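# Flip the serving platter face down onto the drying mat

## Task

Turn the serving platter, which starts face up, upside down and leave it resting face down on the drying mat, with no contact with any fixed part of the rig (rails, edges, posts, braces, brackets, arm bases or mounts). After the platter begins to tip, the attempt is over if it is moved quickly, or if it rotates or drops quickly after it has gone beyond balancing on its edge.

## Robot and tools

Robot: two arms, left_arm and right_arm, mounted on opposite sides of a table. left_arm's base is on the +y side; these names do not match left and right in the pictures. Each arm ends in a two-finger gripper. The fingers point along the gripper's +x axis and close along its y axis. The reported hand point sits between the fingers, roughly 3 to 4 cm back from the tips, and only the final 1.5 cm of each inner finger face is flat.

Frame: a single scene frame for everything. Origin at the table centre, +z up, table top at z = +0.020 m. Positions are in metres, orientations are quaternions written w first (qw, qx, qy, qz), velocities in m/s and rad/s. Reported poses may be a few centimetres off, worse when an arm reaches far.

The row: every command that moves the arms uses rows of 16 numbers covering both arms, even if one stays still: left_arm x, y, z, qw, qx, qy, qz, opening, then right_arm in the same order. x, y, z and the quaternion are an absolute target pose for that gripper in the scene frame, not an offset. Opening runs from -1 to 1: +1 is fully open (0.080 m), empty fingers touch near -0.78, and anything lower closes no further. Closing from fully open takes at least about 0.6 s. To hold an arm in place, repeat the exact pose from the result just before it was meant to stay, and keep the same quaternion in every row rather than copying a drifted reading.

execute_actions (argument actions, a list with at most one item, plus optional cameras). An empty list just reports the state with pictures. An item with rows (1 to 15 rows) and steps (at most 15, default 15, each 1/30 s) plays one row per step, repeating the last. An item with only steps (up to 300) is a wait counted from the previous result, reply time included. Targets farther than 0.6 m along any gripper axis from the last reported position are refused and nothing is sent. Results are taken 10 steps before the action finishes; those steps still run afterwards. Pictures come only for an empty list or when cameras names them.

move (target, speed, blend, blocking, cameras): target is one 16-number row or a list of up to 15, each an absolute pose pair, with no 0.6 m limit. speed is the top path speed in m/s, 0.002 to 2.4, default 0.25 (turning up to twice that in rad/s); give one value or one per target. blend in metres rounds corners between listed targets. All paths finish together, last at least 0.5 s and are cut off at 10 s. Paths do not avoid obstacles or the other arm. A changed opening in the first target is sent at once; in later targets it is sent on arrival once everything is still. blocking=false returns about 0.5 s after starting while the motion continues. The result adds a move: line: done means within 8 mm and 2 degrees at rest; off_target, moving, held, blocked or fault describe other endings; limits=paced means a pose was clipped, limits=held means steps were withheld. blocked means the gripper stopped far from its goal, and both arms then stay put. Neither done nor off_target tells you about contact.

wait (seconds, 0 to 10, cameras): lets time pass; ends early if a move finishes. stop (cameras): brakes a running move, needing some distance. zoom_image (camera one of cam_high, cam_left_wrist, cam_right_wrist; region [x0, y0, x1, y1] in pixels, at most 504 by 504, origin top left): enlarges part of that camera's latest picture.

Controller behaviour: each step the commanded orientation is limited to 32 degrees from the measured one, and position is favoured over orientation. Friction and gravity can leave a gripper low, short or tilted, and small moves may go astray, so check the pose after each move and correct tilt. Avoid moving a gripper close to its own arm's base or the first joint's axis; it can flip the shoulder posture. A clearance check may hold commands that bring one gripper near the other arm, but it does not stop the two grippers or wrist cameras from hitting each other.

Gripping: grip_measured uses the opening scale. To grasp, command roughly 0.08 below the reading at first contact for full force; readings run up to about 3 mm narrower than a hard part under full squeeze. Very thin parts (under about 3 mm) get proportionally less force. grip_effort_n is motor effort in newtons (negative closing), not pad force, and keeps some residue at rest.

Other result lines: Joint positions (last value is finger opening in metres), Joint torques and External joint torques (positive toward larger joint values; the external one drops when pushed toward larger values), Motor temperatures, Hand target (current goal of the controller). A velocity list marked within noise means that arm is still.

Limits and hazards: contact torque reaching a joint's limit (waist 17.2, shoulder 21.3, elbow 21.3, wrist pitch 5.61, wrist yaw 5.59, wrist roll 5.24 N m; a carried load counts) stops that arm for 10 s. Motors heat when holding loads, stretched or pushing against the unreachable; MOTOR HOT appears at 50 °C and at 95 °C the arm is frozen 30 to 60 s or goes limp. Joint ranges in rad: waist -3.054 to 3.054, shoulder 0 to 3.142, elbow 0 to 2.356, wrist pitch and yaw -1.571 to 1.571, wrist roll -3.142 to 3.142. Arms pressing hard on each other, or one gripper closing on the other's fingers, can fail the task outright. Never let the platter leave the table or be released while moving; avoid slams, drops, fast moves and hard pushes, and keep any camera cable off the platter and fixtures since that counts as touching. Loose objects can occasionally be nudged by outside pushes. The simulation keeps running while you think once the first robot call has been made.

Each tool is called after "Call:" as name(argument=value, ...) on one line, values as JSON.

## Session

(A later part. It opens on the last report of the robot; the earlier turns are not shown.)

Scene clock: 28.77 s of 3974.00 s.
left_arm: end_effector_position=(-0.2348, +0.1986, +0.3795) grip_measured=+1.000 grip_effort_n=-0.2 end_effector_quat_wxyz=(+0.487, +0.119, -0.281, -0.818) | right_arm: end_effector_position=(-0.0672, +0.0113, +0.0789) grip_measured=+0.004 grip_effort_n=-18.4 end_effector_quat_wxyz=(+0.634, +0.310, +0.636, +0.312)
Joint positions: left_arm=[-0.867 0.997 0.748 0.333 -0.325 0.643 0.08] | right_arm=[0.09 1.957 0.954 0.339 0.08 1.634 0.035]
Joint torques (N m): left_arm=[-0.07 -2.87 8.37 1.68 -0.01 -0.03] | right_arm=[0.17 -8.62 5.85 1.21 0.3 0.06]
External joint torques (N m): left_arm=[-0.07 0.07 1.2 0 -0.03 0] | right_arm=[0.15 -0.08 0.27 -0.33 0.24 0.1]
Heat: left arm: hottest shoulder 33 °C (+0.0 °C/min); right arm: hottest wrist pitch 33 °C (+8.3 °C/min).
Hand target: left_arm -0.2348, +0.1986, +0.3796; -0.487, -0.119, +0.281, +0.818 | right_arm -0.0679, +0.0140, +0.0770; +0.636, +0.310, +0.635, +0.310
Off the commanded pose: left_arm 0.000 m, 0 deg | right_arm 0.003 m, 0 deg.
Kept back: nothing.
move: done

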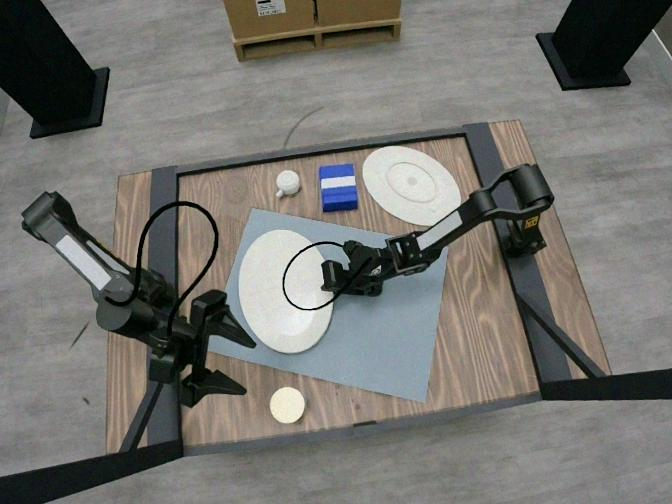

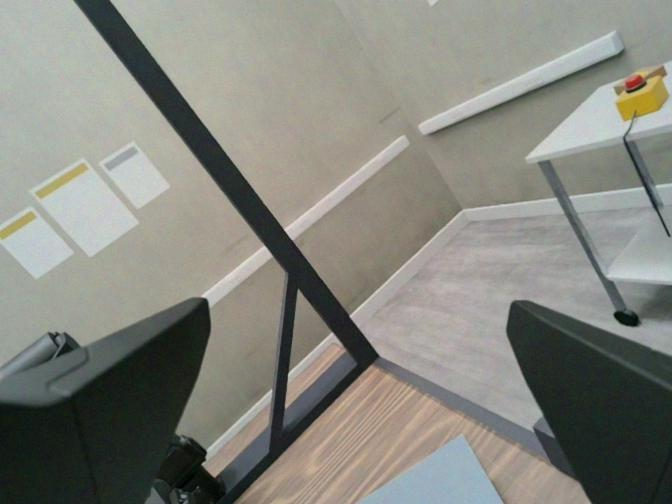

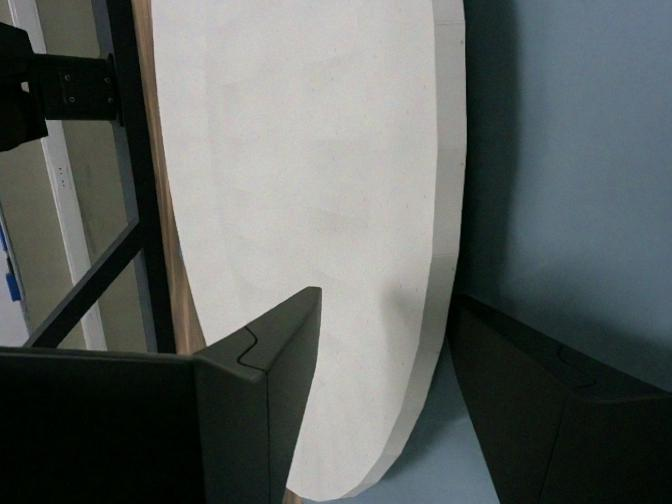

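Call:
move(target=[-0.2348,0.1986,0.3795,0.487,0.119,-0.281,-0.818,1,-0.055,0.029,0.0765,0.6355,0.31,0.6355,0.31,0], speed=0.05)

Call:
zoom_image(camera="cam_high", region=[230, 180, 480, 370])

Scene clock: 30.27 s of 3974.00 s.
left_arm: end_effector_position=(-0.2348, +0.1986, +0.3795) grip_measured=+1.000 grip_effort_n=-0.2 end_effector_quat_wxyz=(+0.487, +0.119, -0.281, -0.818) | right_arm: end_effector_position=(-0.0630, +0.0192, +0.0763) grip_measured=+0.004 grip_effort_n=-18.4 end_effector_quat_wxyz=(+0.634, +0.302, +0.642, +0.307)
Joint positions: left_arm=[-0.867 0.997 0.748 0.333 -0.325 0.643 0.08] | right_arm=[0.072 1.984 1 0.303 0.054 1.626 0.035]
Joint torques (N m): left_arm=[-0.06 -2.88 8.36 1.67 -0.01 -0.03] | right_arm=[-1.74 -7.6 7.49 2.26 0.07 -0.42]
External joint torques (N m): left_arm=[-0.05 0.05 1.22 0.01 -0.03 0] | right_arm=[-1.75 1.22 1.8 0.72 0.01 -0.38]
Heat: left arm: hottest shoulder 33 °C (+0.0 °C/min); right arm: hottest wrist pitch 33 °C (+7.9 °C/min).
Hand target: left_arm -0.2348, +0.1986, +0.3796; -0.487, -0.119, +0.281, +0.818 | right_arm -0.0550, +0.0284, +0.0767; +0.636, +0.310, +0.636, +0.310
Off the commanded pose: left_arm 0.000 m, 0 deg | right_arm 0.013 m, 1 deg.
Kept back: nothing.
move: off_target (right_arm)

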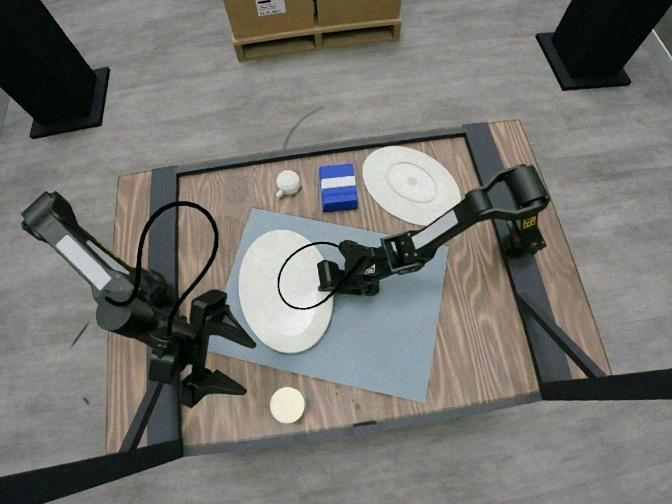

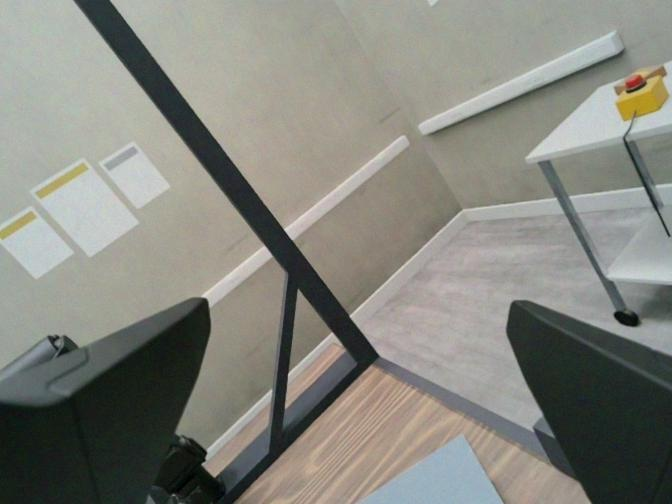

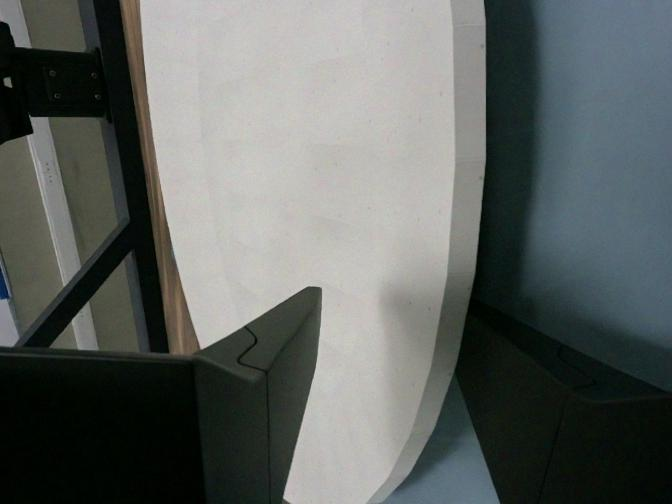

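Scaled by 2.016 from the camera's 672x504 image, which has a finer 960x720 frame.

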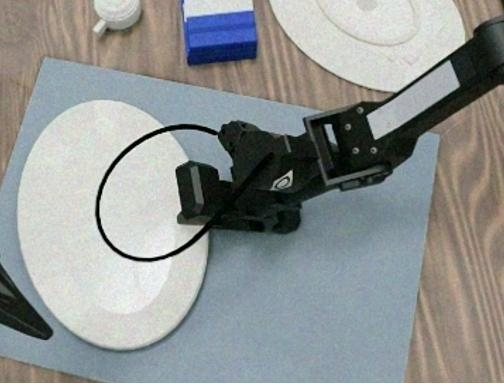

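Call:
move(target=[-0.2348,0.1986,0.3795,0.487,0.119,-0.281,-0.818,1,-0.06,0.024,0.115,0.6355,0.31,0.6355,0.31,0], speed=0.04)

Call:
zoom_image(camera="cam_high", region=[230, 180, 480, 370])

Scene clock: 32.07 s of 3974.00 s.
left_arm: end_effector_position=(-0.2348, +0.1986, +0.3795) grip_measured=+1.000 grip_effort_n=-0.2 end_effector_quat_wxyz=(+0.487, +0.119, -0.281, -0.818) | right_arm: end_effector_position=(-0.0591, +0.0119, +0.0879) grip_measured=+0.004 grip_effort_n=-18.4 end_effector_quat_wxyz=(+0.646, +0.285, +0.646, +0.289)
Joint positions: left_arm=[-0.867 0.997 0.748 0.333 -0.325 0.643 0.08] | right_arm=[0.066 1.932 1.028 0.168 0.059 1.621 0.035]
Joint torques (N m): left_arm=[-0.06 -2.88 8.37 1.68 0 -0.03] | right_arm=[0.05 -14.2 8 1.86 0.29 0.05]
External joint torques (N m): left_arm=[-0.03 0.01 1.26 0.02 -0.03 0] | right_arm=[0.04 -5.63 2.15 0.39 0.23 0.09]
Heat: left arm: hottest shoulder 33 °C (+0.0 °C/min); right arm: hottest wrist pitch 33 °C (+7.5 °C/min).
Hand target: left_arm -0.2348, +0.1986, +0.3796; -0.487, -0.119, +0.281, +0.818 | right_arm -0.0600, +0.0231, +0.1151; +0.635, +0.310, +0.636, +0.310
Off the commanded pose: left_arm 0.000 m, 0 deg | right_arm 0.030 m, 4 deg.
Kept back: nothing.
move: off_target (right_arm)

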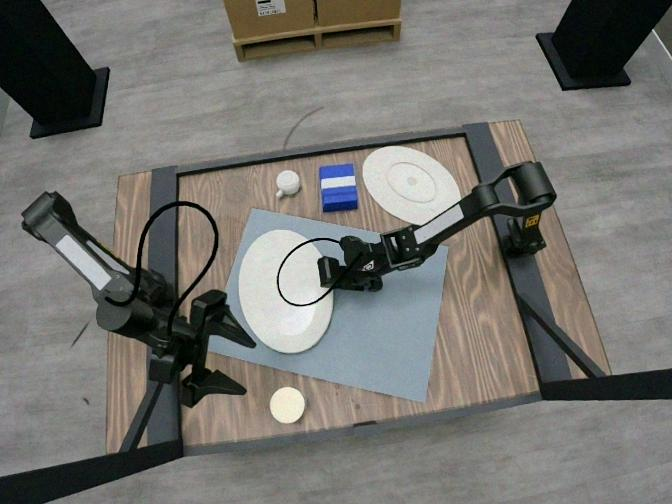

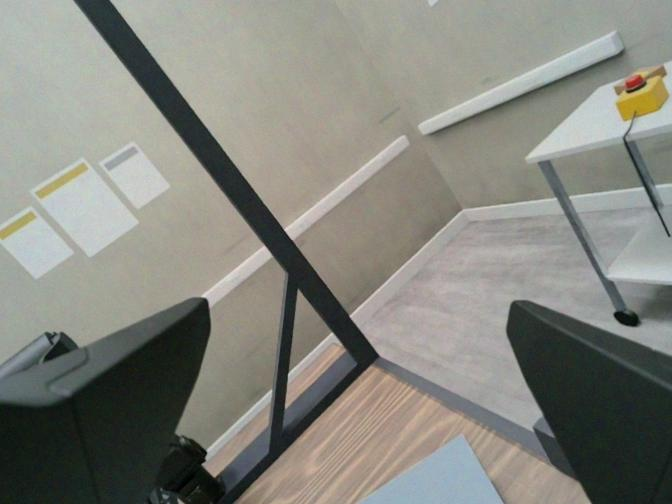

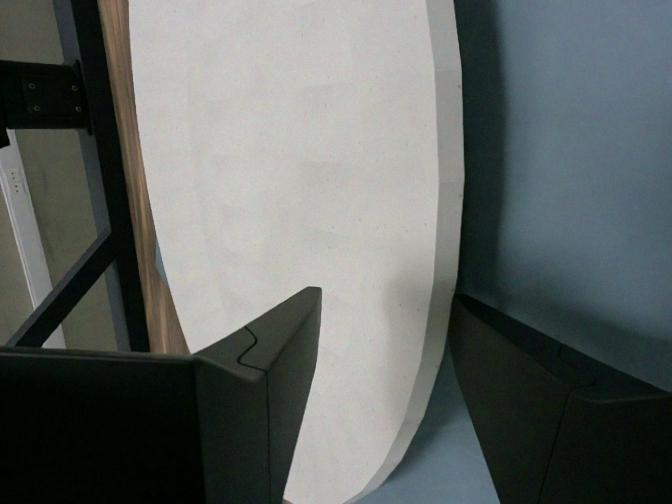

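Scaled by 2.016 from the camera's 672x504 image, which has a finer 960x720 frame.

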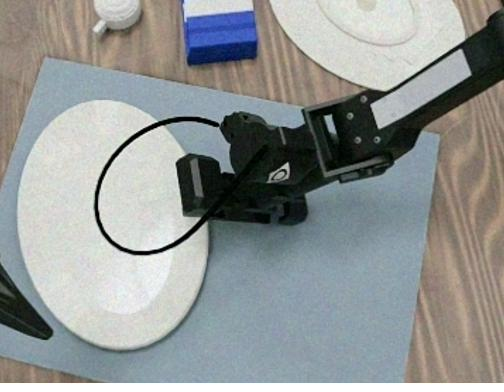

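Call:
move(target=[[-0.2348,0.1986,0.3795,0.487,0.119,-0.281,-0.818,1,-0.057,0.012,0.0775,0.6355,0.31,0.6355,0.31,0],[-0.2348,0.1986,0.3795,0.487,0.119,-0.281,-0.818,1,-0.055,0.028,0.0775,0.6355,0.31,0.6355,0.31,-0.35]], speed=0.05)

Call:
zoom_image(camera="cam_right_wrist", region=[200, 100, 604, 504])

Scene clock: 34.87 s of 3974.00 s.
left_arm: end_effector_position=(-0.2348, +0.1986, +0.3795) grip_measured=+1.000 grip_effort_n=-0.2 end_effector_quat_wxyz=(+0.487, +0.119, -0.281, -0.818) | right_arm: end_effector_position=(-0.0572, +0.0190, +0.0763) grip_measured=-0.344 grip_effort_n=-26.3 end_effector_quat_wxyz=(+0.638, +0.304, +0.639, +0.305)
Joint positions: left_arm=[-0.867 0.997 0.748 0.333 -0.325 0.643 0.08] | right_arm=[0.061 1.983 0.999 0.301 0.059 1.618 0.02]
Joint torques (N m): left_arm=[-0.07 -2.86 8.36 1.67 -0.01 -0.03] | right_arm=[-0.7 -7.73 7.32 2.18 -0.02 -0.17]
External joint torques (N m): left_arm=[-0.06 0 1.28 0.02 -0.03 -0.01] | right_arm=[-0.71 0.95 1.78 0.69 -0.08 -0.13]
Heat: left arm: hottest shoulder 33 °C (+0.0 °C/min); right arm: hottest wrist pitch 34 °C (+8.6 °C/min).
Hand target: left_arm -0.2348, +0.1986, +0.3796; -0.487, -0.119, +0.281, +0.818 | right_arm -0.0548, +0.0276, +0.0776; +0.636, +0.310, +0.635, +0.310
Off the commanded pose: left_arm 0.000 m, 0 deg | right_arm 0.009 m, 1 deg.
Kept back: nothing.
move: off_target (right_arm); target 2's new opening was sent with right_arm's hand 0.009 m and 1 deg from that target

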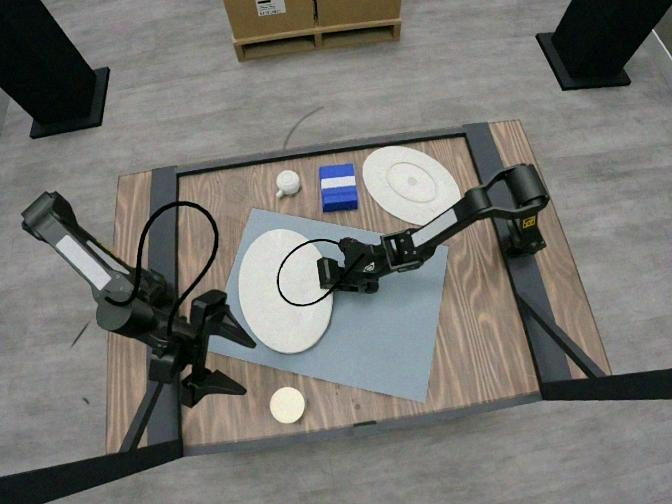

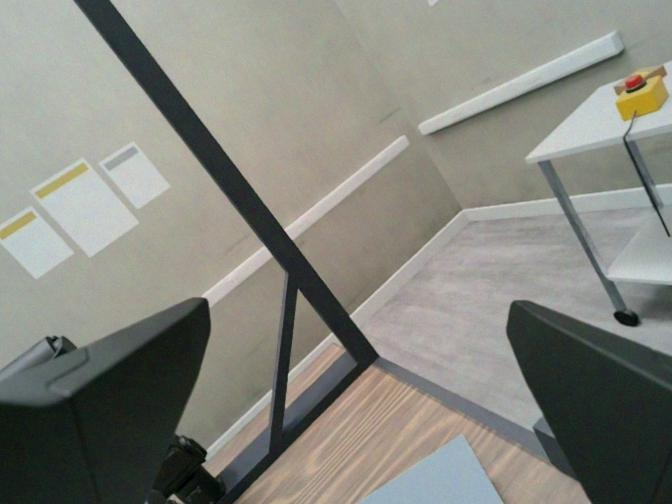

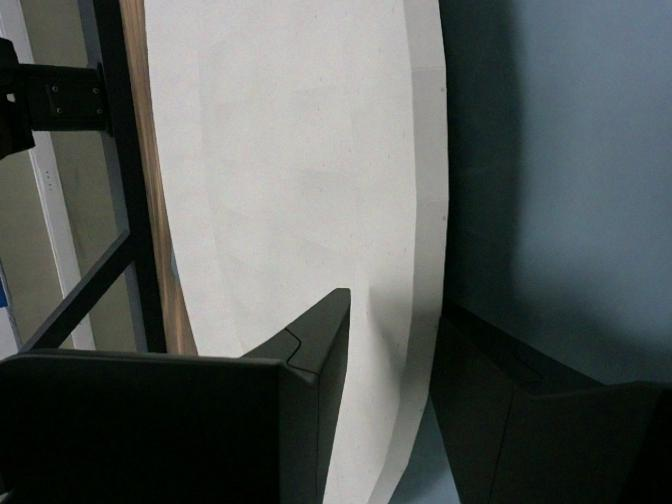

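Scaled by 1.248 from the camera's 672x504 image, which has a finer 960x720 frame.

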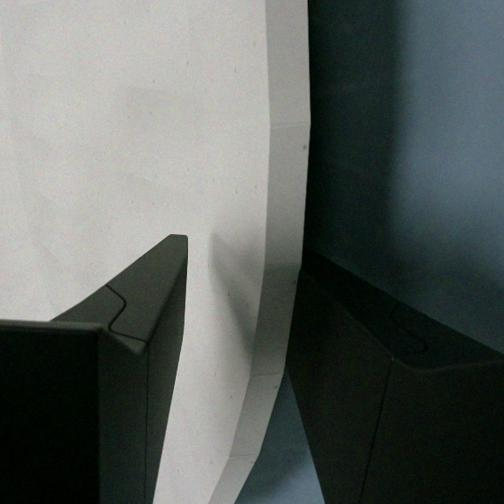

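Call:
move(target=[-0.2348,0.1986,0.3795,0.487,0.119,-0.281,-0.818,1,-0.055,0.024,0.0785,0.6355,0.31,0.6355,0.31,-0.55], speed=0.05)

Call:
zoom_image(camera="cam_right_wrist", region=[200, 100, 604, 504])

Scene clock: 35.97 s of 3974.00 s.
left_arm: end_effector_position=(-0.2348, +0.1986, +0.3795) grip_measured=+1.000 grip_effort_n=-0.2 end_effector_quat_wxyz=(+0.487, +0.119, -0.281, -0.818) | right_arm: end_effector_position=(-0.0573, +0.0192, +0.0765) grip_measured=-0.536 grip_effort_n=-69.1 end_effector_quat_wxyz=(+0.638, +0.304, +0.638, +0.306)
Joint positions: left_arm=[-0.867 0.997 0.748 0.333 -0.325 0.643 0.08] | right_arm=[0.061 1.983 0.999 0.302 0.059 1.617 0.011]
Joint torques (N m): left_arm=[-0.07 -2.87 8.37 1.68 -0.02 -0.03] | right_arm=[-0.78 -9.37 5.57 2.35 0.03 -0.13]
External joint torques (N m): left_arm=[-0.05 0.05 1.22 0.01 -0.03 0] | right_arm=[-0.82 -0.63 -0.04 0.84 -0.03 -0.09]
Heat: left arm: hottest shoulder 33 °C (+0.0 °C/min); right arm: hottest wrist pitch 34 °C (+8.3 °C/min).
Hand target: left_arm -0.2348, +0.1986, +0.3796; -0.487, -0.119, +0.281, +0.818 | right_arm -0.0549, +0.0239, +0.0786; +0.636, +0.310, +0.635, +0.310
Off the commanded pose: left_arm 0.000 m, 0 deg | right_arm 0.006 m, 1 deg.
Kept back: nothing.
move: done

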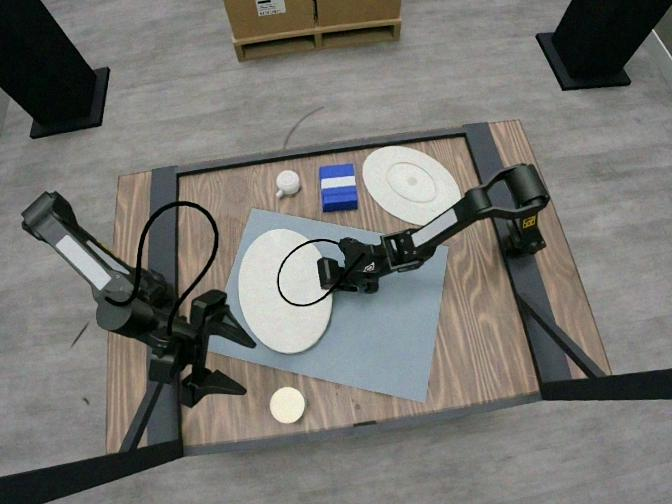

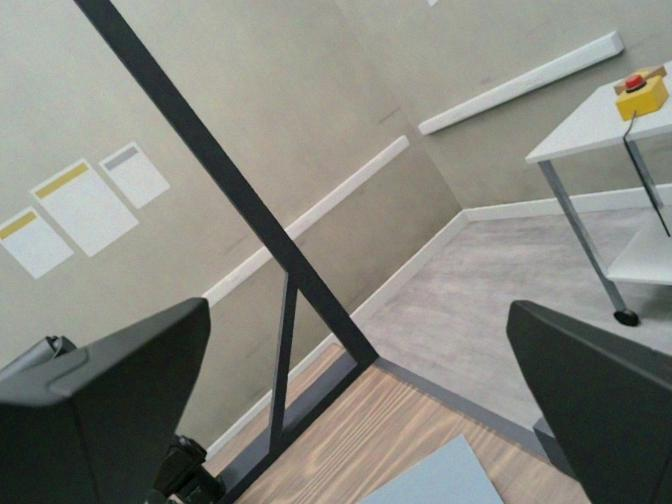

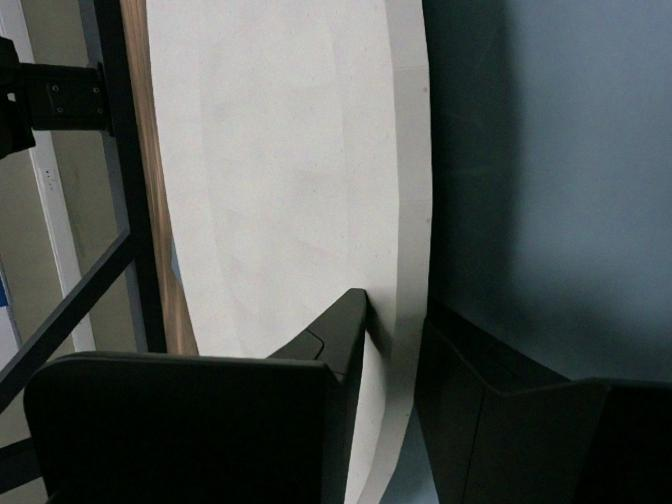

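Scaled by 1.248 from the camera's 672x504 image, which has a finer 960x720 frame.

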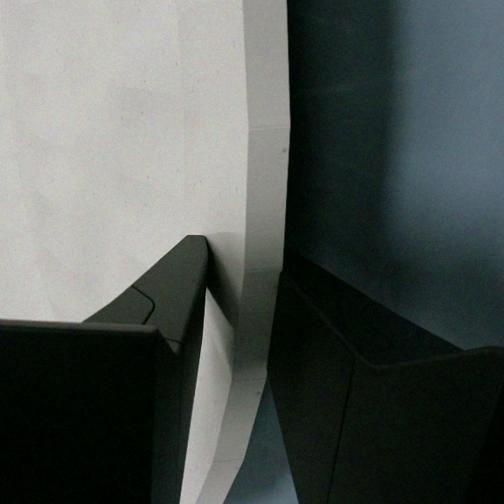

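Call:
move(target=[-0.2348,0.1986,0.3795,0.487,0.119,-0.281,-0.818,1,-0.057,0.021,0.079,0.6355,0.31,0.6355,0.31,-1], speed=0.05)

Call:
zoom_image(camera="cam_right_wrist", region=[200, 100, 604, 504])

Scene clock: 37.07 s of 3974.00 s.
left_arm: end_effector_position=(-0.2348, +0.1986, +0.3795) grip_measured=+1.000 grip_effort_n=-0.2 end_effector_quat_wxyz=(+0.487, +0.119, -0.281, -0.818) | right_arm: end_effector_position=(-0.0576, +0.0188, +0.0766) grip_measured=-0.557 grip_effort_n=-83.5 end_effector_quat_wxyz=(+0.637, +0.304, +0.638, +0.307)
Joint positions: left_arm=[-0.867 0.997 0.748 0.333 -0.325 0.643 0.08] | right_arm=[0.062 1.982 0.995 0.308 0.059 1.617 0.01]
Joint torques (N m): left_arm=[-0.07 -2.88 8.37 1.68 -0.01 -0.03] | right_arm=[-0.1 -10.32 4.73 2.12 0.15 -0.02]
External joint torques (N m): left_arm=[-0.1 0.03 1.21 0.01 -0.02 0] | right_arm=[-0.11 -1.51 -0.93 0.58 0.09 0.02]
Heat: left arm: hottest shoulder 33 °C (+0.0 °C/min); right arm: hottest wrist pitch 34 °C (+8.1 °C/min).
Hand target: left_arm -0.2348, +0.1986, +0.3796; -0.487, -0.119, +0.281, +0.818 | right_arm -0.0571, +0.0209, +0.0790; +0.636, +0.310, +0.636, +0.310
Off the commanded pose: left_arm 0.000 m, 0 deg | right_arm 0.003 m, 1 deg.
Kept back: nothing.
move: done

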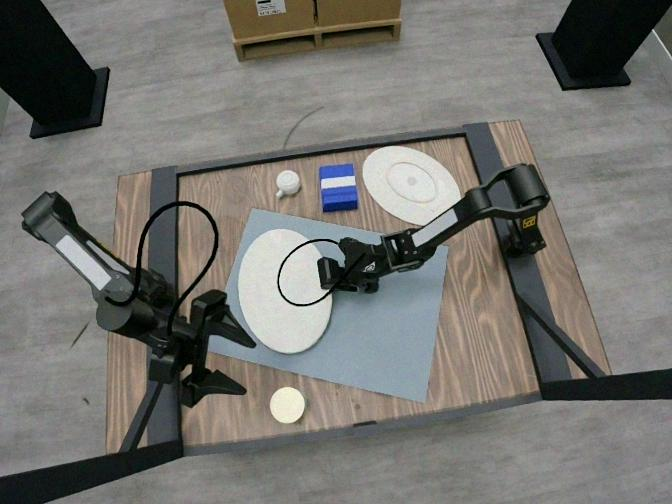

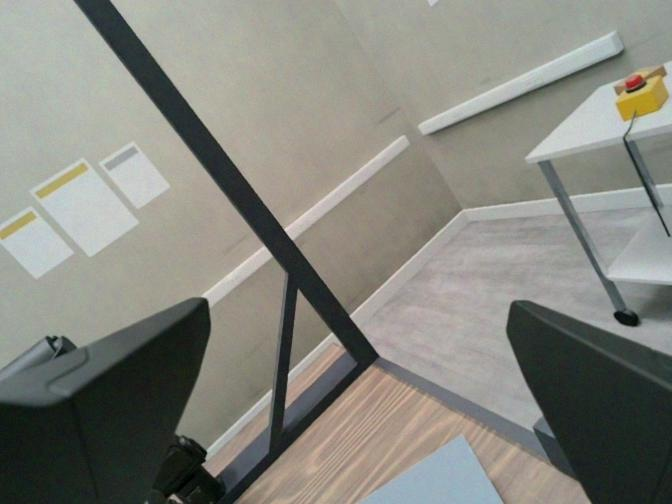

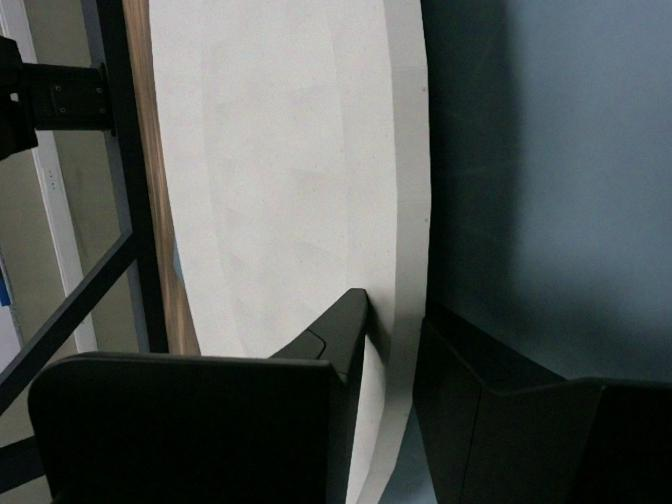

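Scaled by 1.248 from the camera's 672x504 image, which has a finer 960x720 frame.

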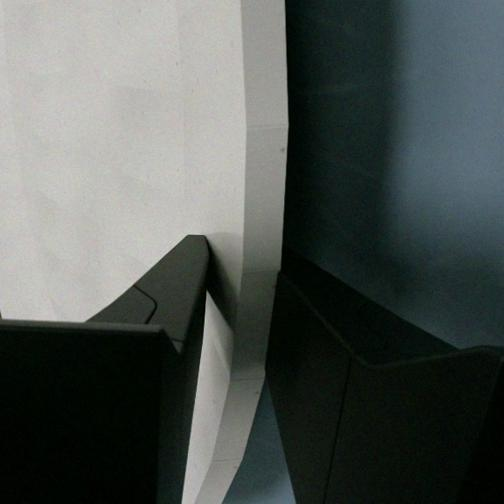

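Call:
move(target=[-0.2348,0.1986,0.3795,0.487,0.119,-0.281,-0.818,1,-0.057,0.024,0.115,0.6355,0.31,0.6355,0.31,-1], speed=0.04)

Call:
zoom_image(camera="cam_high", region=[230, 180, 480, 370])

Scene clock: 38.60 s of 3974.00 s.
left_arm: end_effector_position=(-0.2348, +0.1986, +0.3795) grip_measured=+1.000 grip_effort_n=-0.2 end_effector_quat_wxyz=(+0.487, +0.119, -0.281, -0.818) | right_arm: end_effector_position=(-0.0577, +0.0231, +0.1021) grip_measured=-0.619 grip_effort_n=-83.5 end_effector_quat_wxyz=(+0.639, +0.302, +0.639, +0.305)
Joint positions: left_arm=[-0.867 0.997 0.748 0.333 -0.325 0.643 0.08] | right_arm=[0.062 1.93 1.055 0.19 0.059 1.617 0.007]
Joint torques (N m): left_arm=[-0.07 -2.88 8.37 1.68 -0.01 -0.03] | right_arm=[-0.23 -14.09 5.44 0.56 0.12 -0.03]
External joint torques (N m): left_arm=[-0.06 0.16 1.06 -0.05 -0.03 0] | right_arm=[-0.23 -5.28 -0.59 -0.97 0.06 0.01]
Heat: left arm: hottest shoulder 33 °C (+0.0 °C/min); right arm: hottest wrist pitch 34 °C (+7.8 °C/min).
Hand target: left_arm -0.2348, +0.1986, +0.3796; -0.487, -0.119, +0.281, +0.818 | right_arm -0.0569, +0.0240, +0.1147; +0.636, +0.310, +0.635, +0.310
Off the commanded pose: left_arm 0.000 m, 0 deg | right_arm 0.013 m, 1 deg.
Kept back: nothing.
move: off_target (right_arm)

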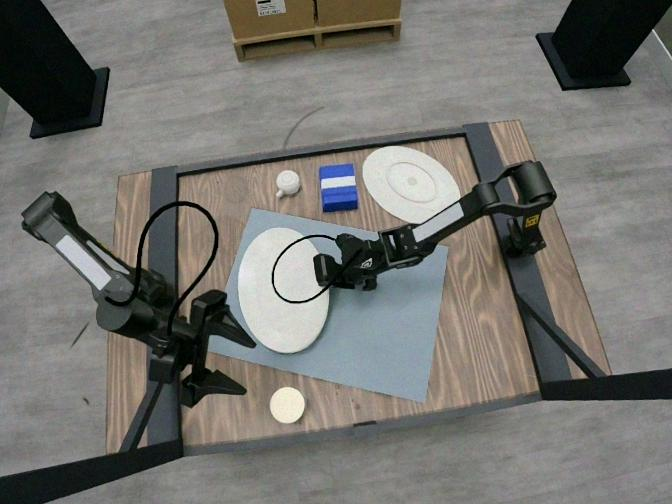

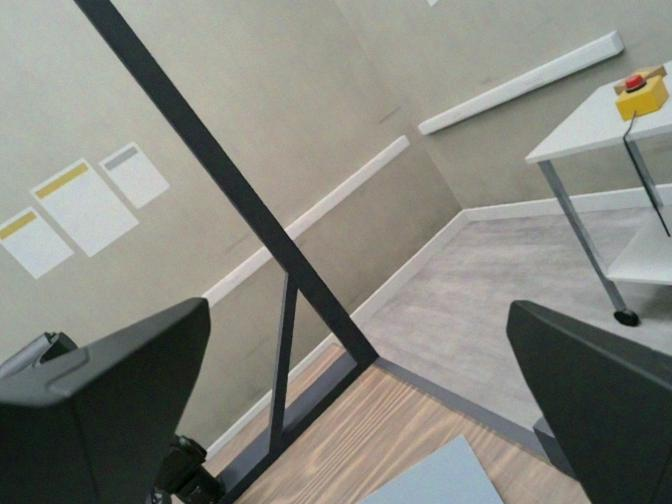

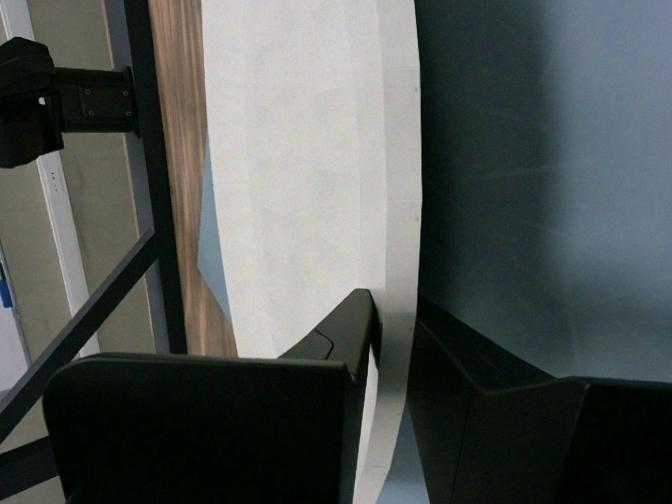

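Scaled by 2.016 from the camera's 672x504 image, which has a finer 960x720 frame.

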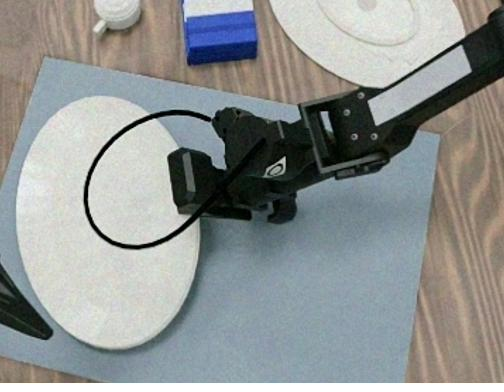

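Call:
move(target=[-0.2348,0.1986,0.3795,0.487,0.119,-0.281,-0.818,1,-0.055,0.03,0.18,0.6355,0.31,0.6355,0.31,-1], speed=0.04)

Call:
zoom_image(camera="cam_high", region=[230, 180, 480, 370])

Scene clock: 41.83 s of 3974.00 s.
left_arm: end_effector_position=(-0.2348, +0.1986, +0.3795) grip_measured=+1.000 grip_effort_n=0.2 end_effector_quat_wxyz=(+0.487, +0.119, -0.281, -0.818) | right_arm: end_effector_position=(-0.0561, +0.0178, +0.1347) grip_measured=-0.640 grip_effort_n=-83.5 end_effector_quat_wxyz=(+0.654, +0.272, +0.650, +0.276)
Joint positions: left_arm=[-0.867 0.997 0.748 0.333 -0.325 0.643 0.08] | right_arm=[0.058 1.862 1.18 -0.094 0.056 1.615 0.006]
Joint torques (N m): left_arm=[-0.04 -2.85 8.36 1.65 0.02 -0.03] | right_arm=[-0.01 -11.35 5.49 1.56 0.05 -0.04]
External joint torques (N m): left_arm=[-0.03 0.04 1.24 -0.01 0 0] | right_arm=[0.03 -2.7 -0.97 0.12 -0.02 0]
Motor temperatures (°C): left_arm=[30 33 33 31 25 32] | right_arm=[29 34 31 34 31 28]
Heat: left arm: hottest shoulder 33 °C (+0.0 °C/min); right arm: hottest shoulder 34 °C (+11.5 °C/min). Heating fast: the right arm's shoulder motor: a push or a pull is the cause, and it goes on while you think. Ease it with your next call, before anything else.
Hand target: left_arm -0.2348, +0.1986, +0.3795; -0.487, -0.119, +0.281, +0.818 | right_arm -0.0562, +0.0188, +0.1386; +0.652, +0.276, +0.649, +0.280
Off the commanded pose: left_arm 0.000 m, 0 deg | right_arm 0.047 m, 6 deg.
Kept back: nothing.
move: blocked (right_arm; both arms now hold where they are)

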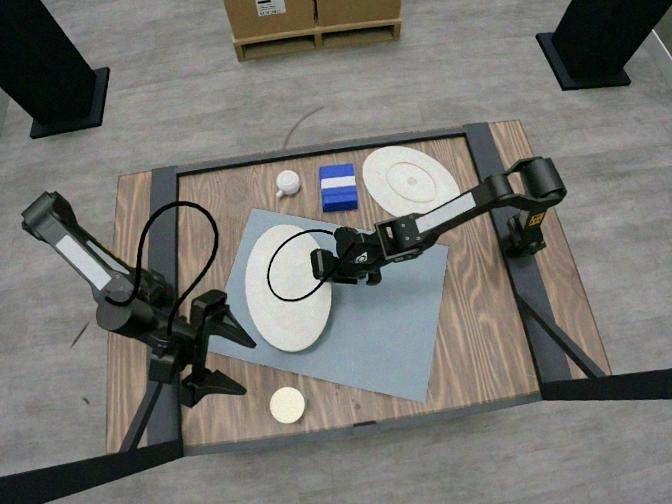

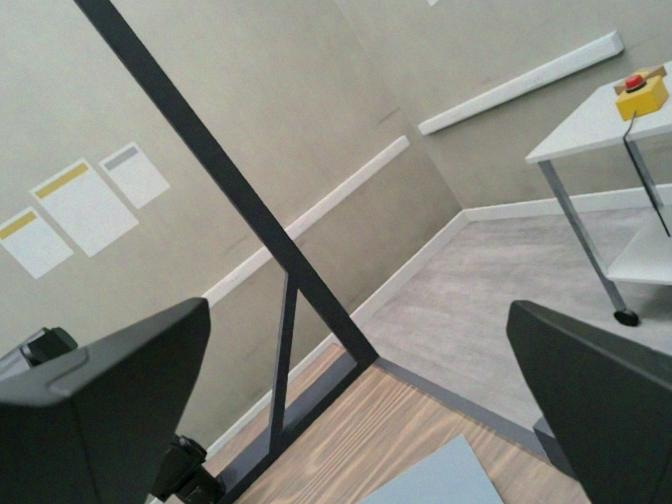

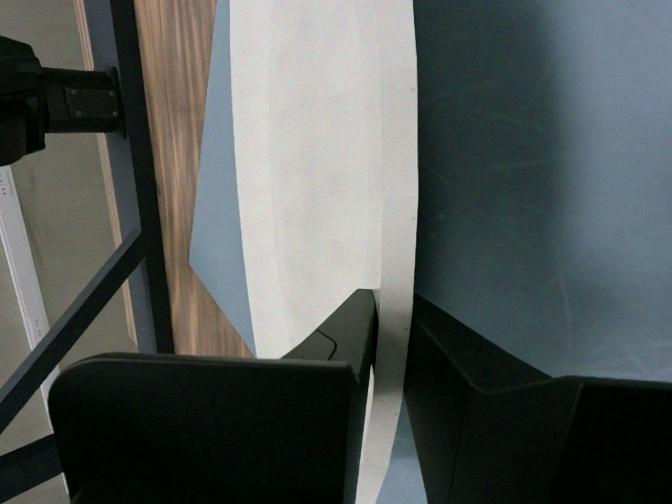

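Scaled by 2.016 from the camera's 672x504 image, which has a finer 960x720 frame.

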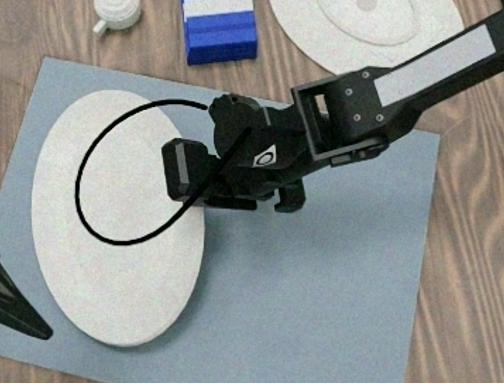

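Call:
move(target=[-0.2348,0.1986,0.3795,0.487,0.119,-0.281,-0.818,1,-0.055,0.012,0.17,0.6355,0.31,0.6355,0.31,-1], speed=0.05)

Call:
zoom_image(camera="cam_high", region=[230, 180, 480, 370])

Scene clock: 43.57 s of 3974.00 s.
left_arm: end_effector_position=(-0.2348, +0.1986, +0.3795) grip_measured=+1.000 grip_effort_n=-0.2 end_effector_quat_wxyz=(+0.487, +0.119, -0.281, -0.818) | right_arm: end_effector_position=(-0.0554, +0.0073, +0.1376) grip_measured=-0.640 grip_effort_n=-83.5 end_effector_quat_wxyz=(+0.649, +0.281, +0.647, +0.284)
Joint positions: left_arm=[-0.867 0.997 0.748 0.333 -0.325 0.643 0.08] | right_arm=[0.058 1.814 1.111 -0.047 0.056 1.615 0.006]
Joint torques (N m): left_arm=[-0.06 -2.88 8.37 1.68 -0.01 -0.03] | right_arm=[-0.14 -16.9 6.29 2.55 0.15 0]
External joint torques (N m): left_arm=[-0.08 0.09 1.2 0 -0.02 0] | right_arm=[-0.16 -8.6 -0.14 1.08 0.09 0.04]
Heat: left arm: hottest shoulder 33 °C (+0.0 °C/min); right arm: hottest shoulder 35 °C (+12.4 °C/min). Heating fast: the right arm's shoulder motor: a push or a pull is the cause, and it goes on while you think. Ease it with your next call, before anything else.
Hand target: left_arm -0.2348, +0.1986, +0.3796; -0.487, -0.119, +0.281, +0.818 | right_arm -0.0549, +0.0116, +0.1695; +0.636, +0.310, +0.636, +0.310
Off the commanded pose: left_arm 0.000 m, 0 deg | right_arm 0.033 m, 5 deg.
Kept back: nothing.
move: off_target (right_arm)

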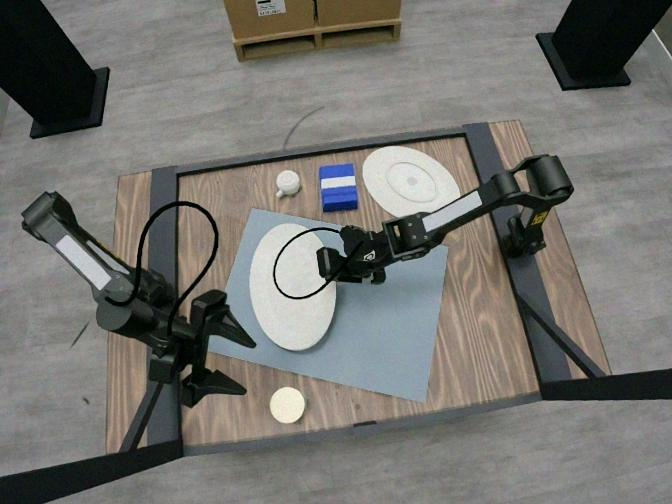

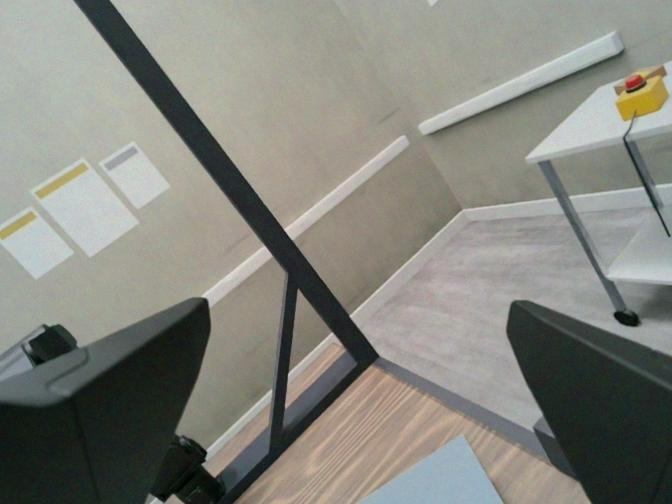

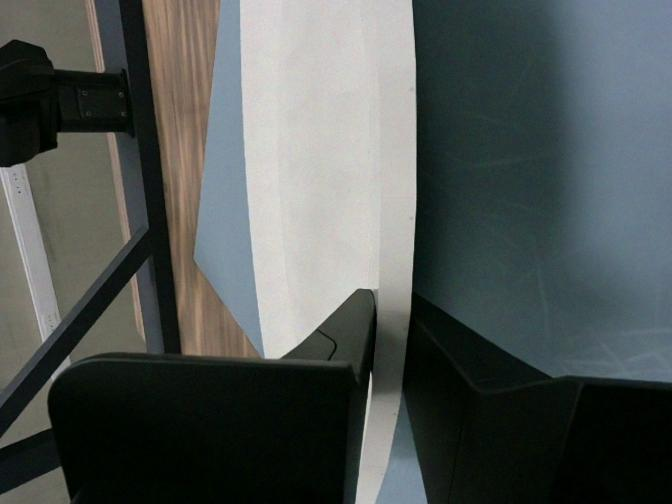

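Scaled by 2.016 from the camera's 672x504 image, which has a finer 960x720 frame.

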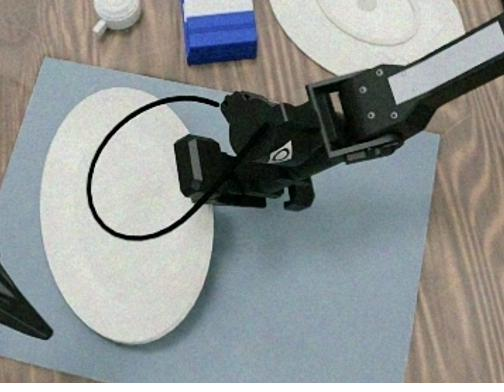

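Call:
move(target=[[-0.2348,0.1986,0.3795,0.487,0.119,-0.281,-0.818,1,-0.055,0.0,0.195,0.6355,0.31,0.6355,0.31,-1],[-0.2348,0.1986,0.3795,0.487,0.119,-0.281,-0.818,1,-0.055,-0.01,0.215,0.653,0.271,0.653,0.271,-1]], speed=0.05)

Call:
zoom_image(camera="cam_high", region=[230, 180, 480, 370])

Scene clock: 46.43 s of 3974.00 s.
left_arm: end_effector_position=(-0.2348, +0.1986, +0.3795) grip_measured=+1.000 grip_effort_n=-0.2 end_effector_quat_wxyz=(+0.487, +0.119, -0.281, -0.818) | right_arm: end_effector_position=(-0.0534, -0.0230, +0.1664) grip_measured=-0.640 grip_effort_n=-83.5 end_effector_quat_wxyz=(+0.673, +0.226, +0.665, +0.230)
Joint positions: left_arm=[-0.867 0.997 0.748 0.333 -0.325 0.643 0.08] | right_arm=[0.058 1.73 1.233 -0.42 0.054 1.62 0.006]
Joint torques (N m): left_arm=[-0.04 -2.88 8.34 1.64 0.02 -0.03] | right_arm=[-0.24 -10.23 5.8 1.49 0.06 -0.06]
External joint torques (N m): left_arm=[-0.06 0.04 1.2 -0.03 0.01 0] | right_arm=[-0.21 -2.38 -0.83 0.2 -0.01 -0.03]
Heat: left arm: hottest shoulder 33 °C (+0.0 °C/min); right arm: hottest shoulder 37 °C (+14.2 °C/min). Heating fast: the right arm's shoulder motor: a push or a pull is the cause, and it goes on while you think. Ease it with your next call, before anything else.
Hand target: left_arm -0.2348, +0.1986, +0.3795; -0.487, -0.119, +0.281, +0.818 | right_arm -0.0535, -0.0215, +0.1710; +0.671, +0.231, +0.664, +0.235
Off the commanded pose: left_arm 0.000 m, 0 deg | right_arm 0.050 m, 8 deg.
Kept back: nothing.
move: blocked (right_arm; both arms now hold where they are)

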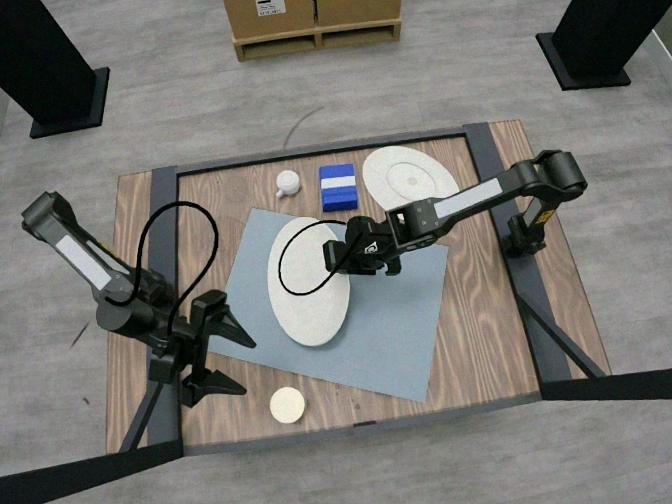

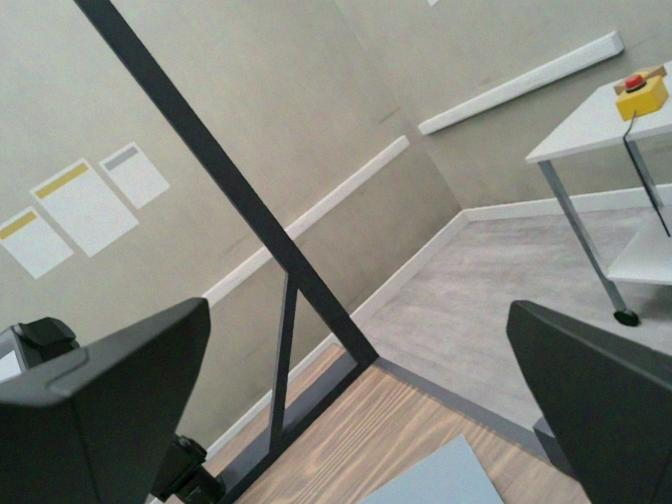

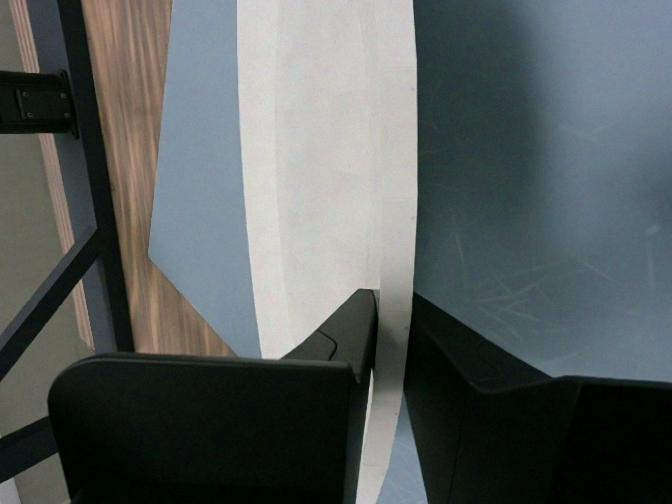

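Scaled by 2.016 from the camera's 672x504 image, which has a finer 960x720 frame.

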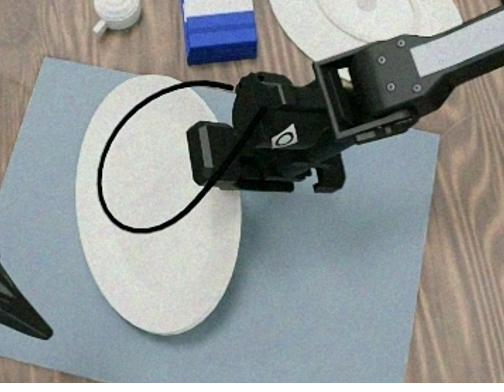

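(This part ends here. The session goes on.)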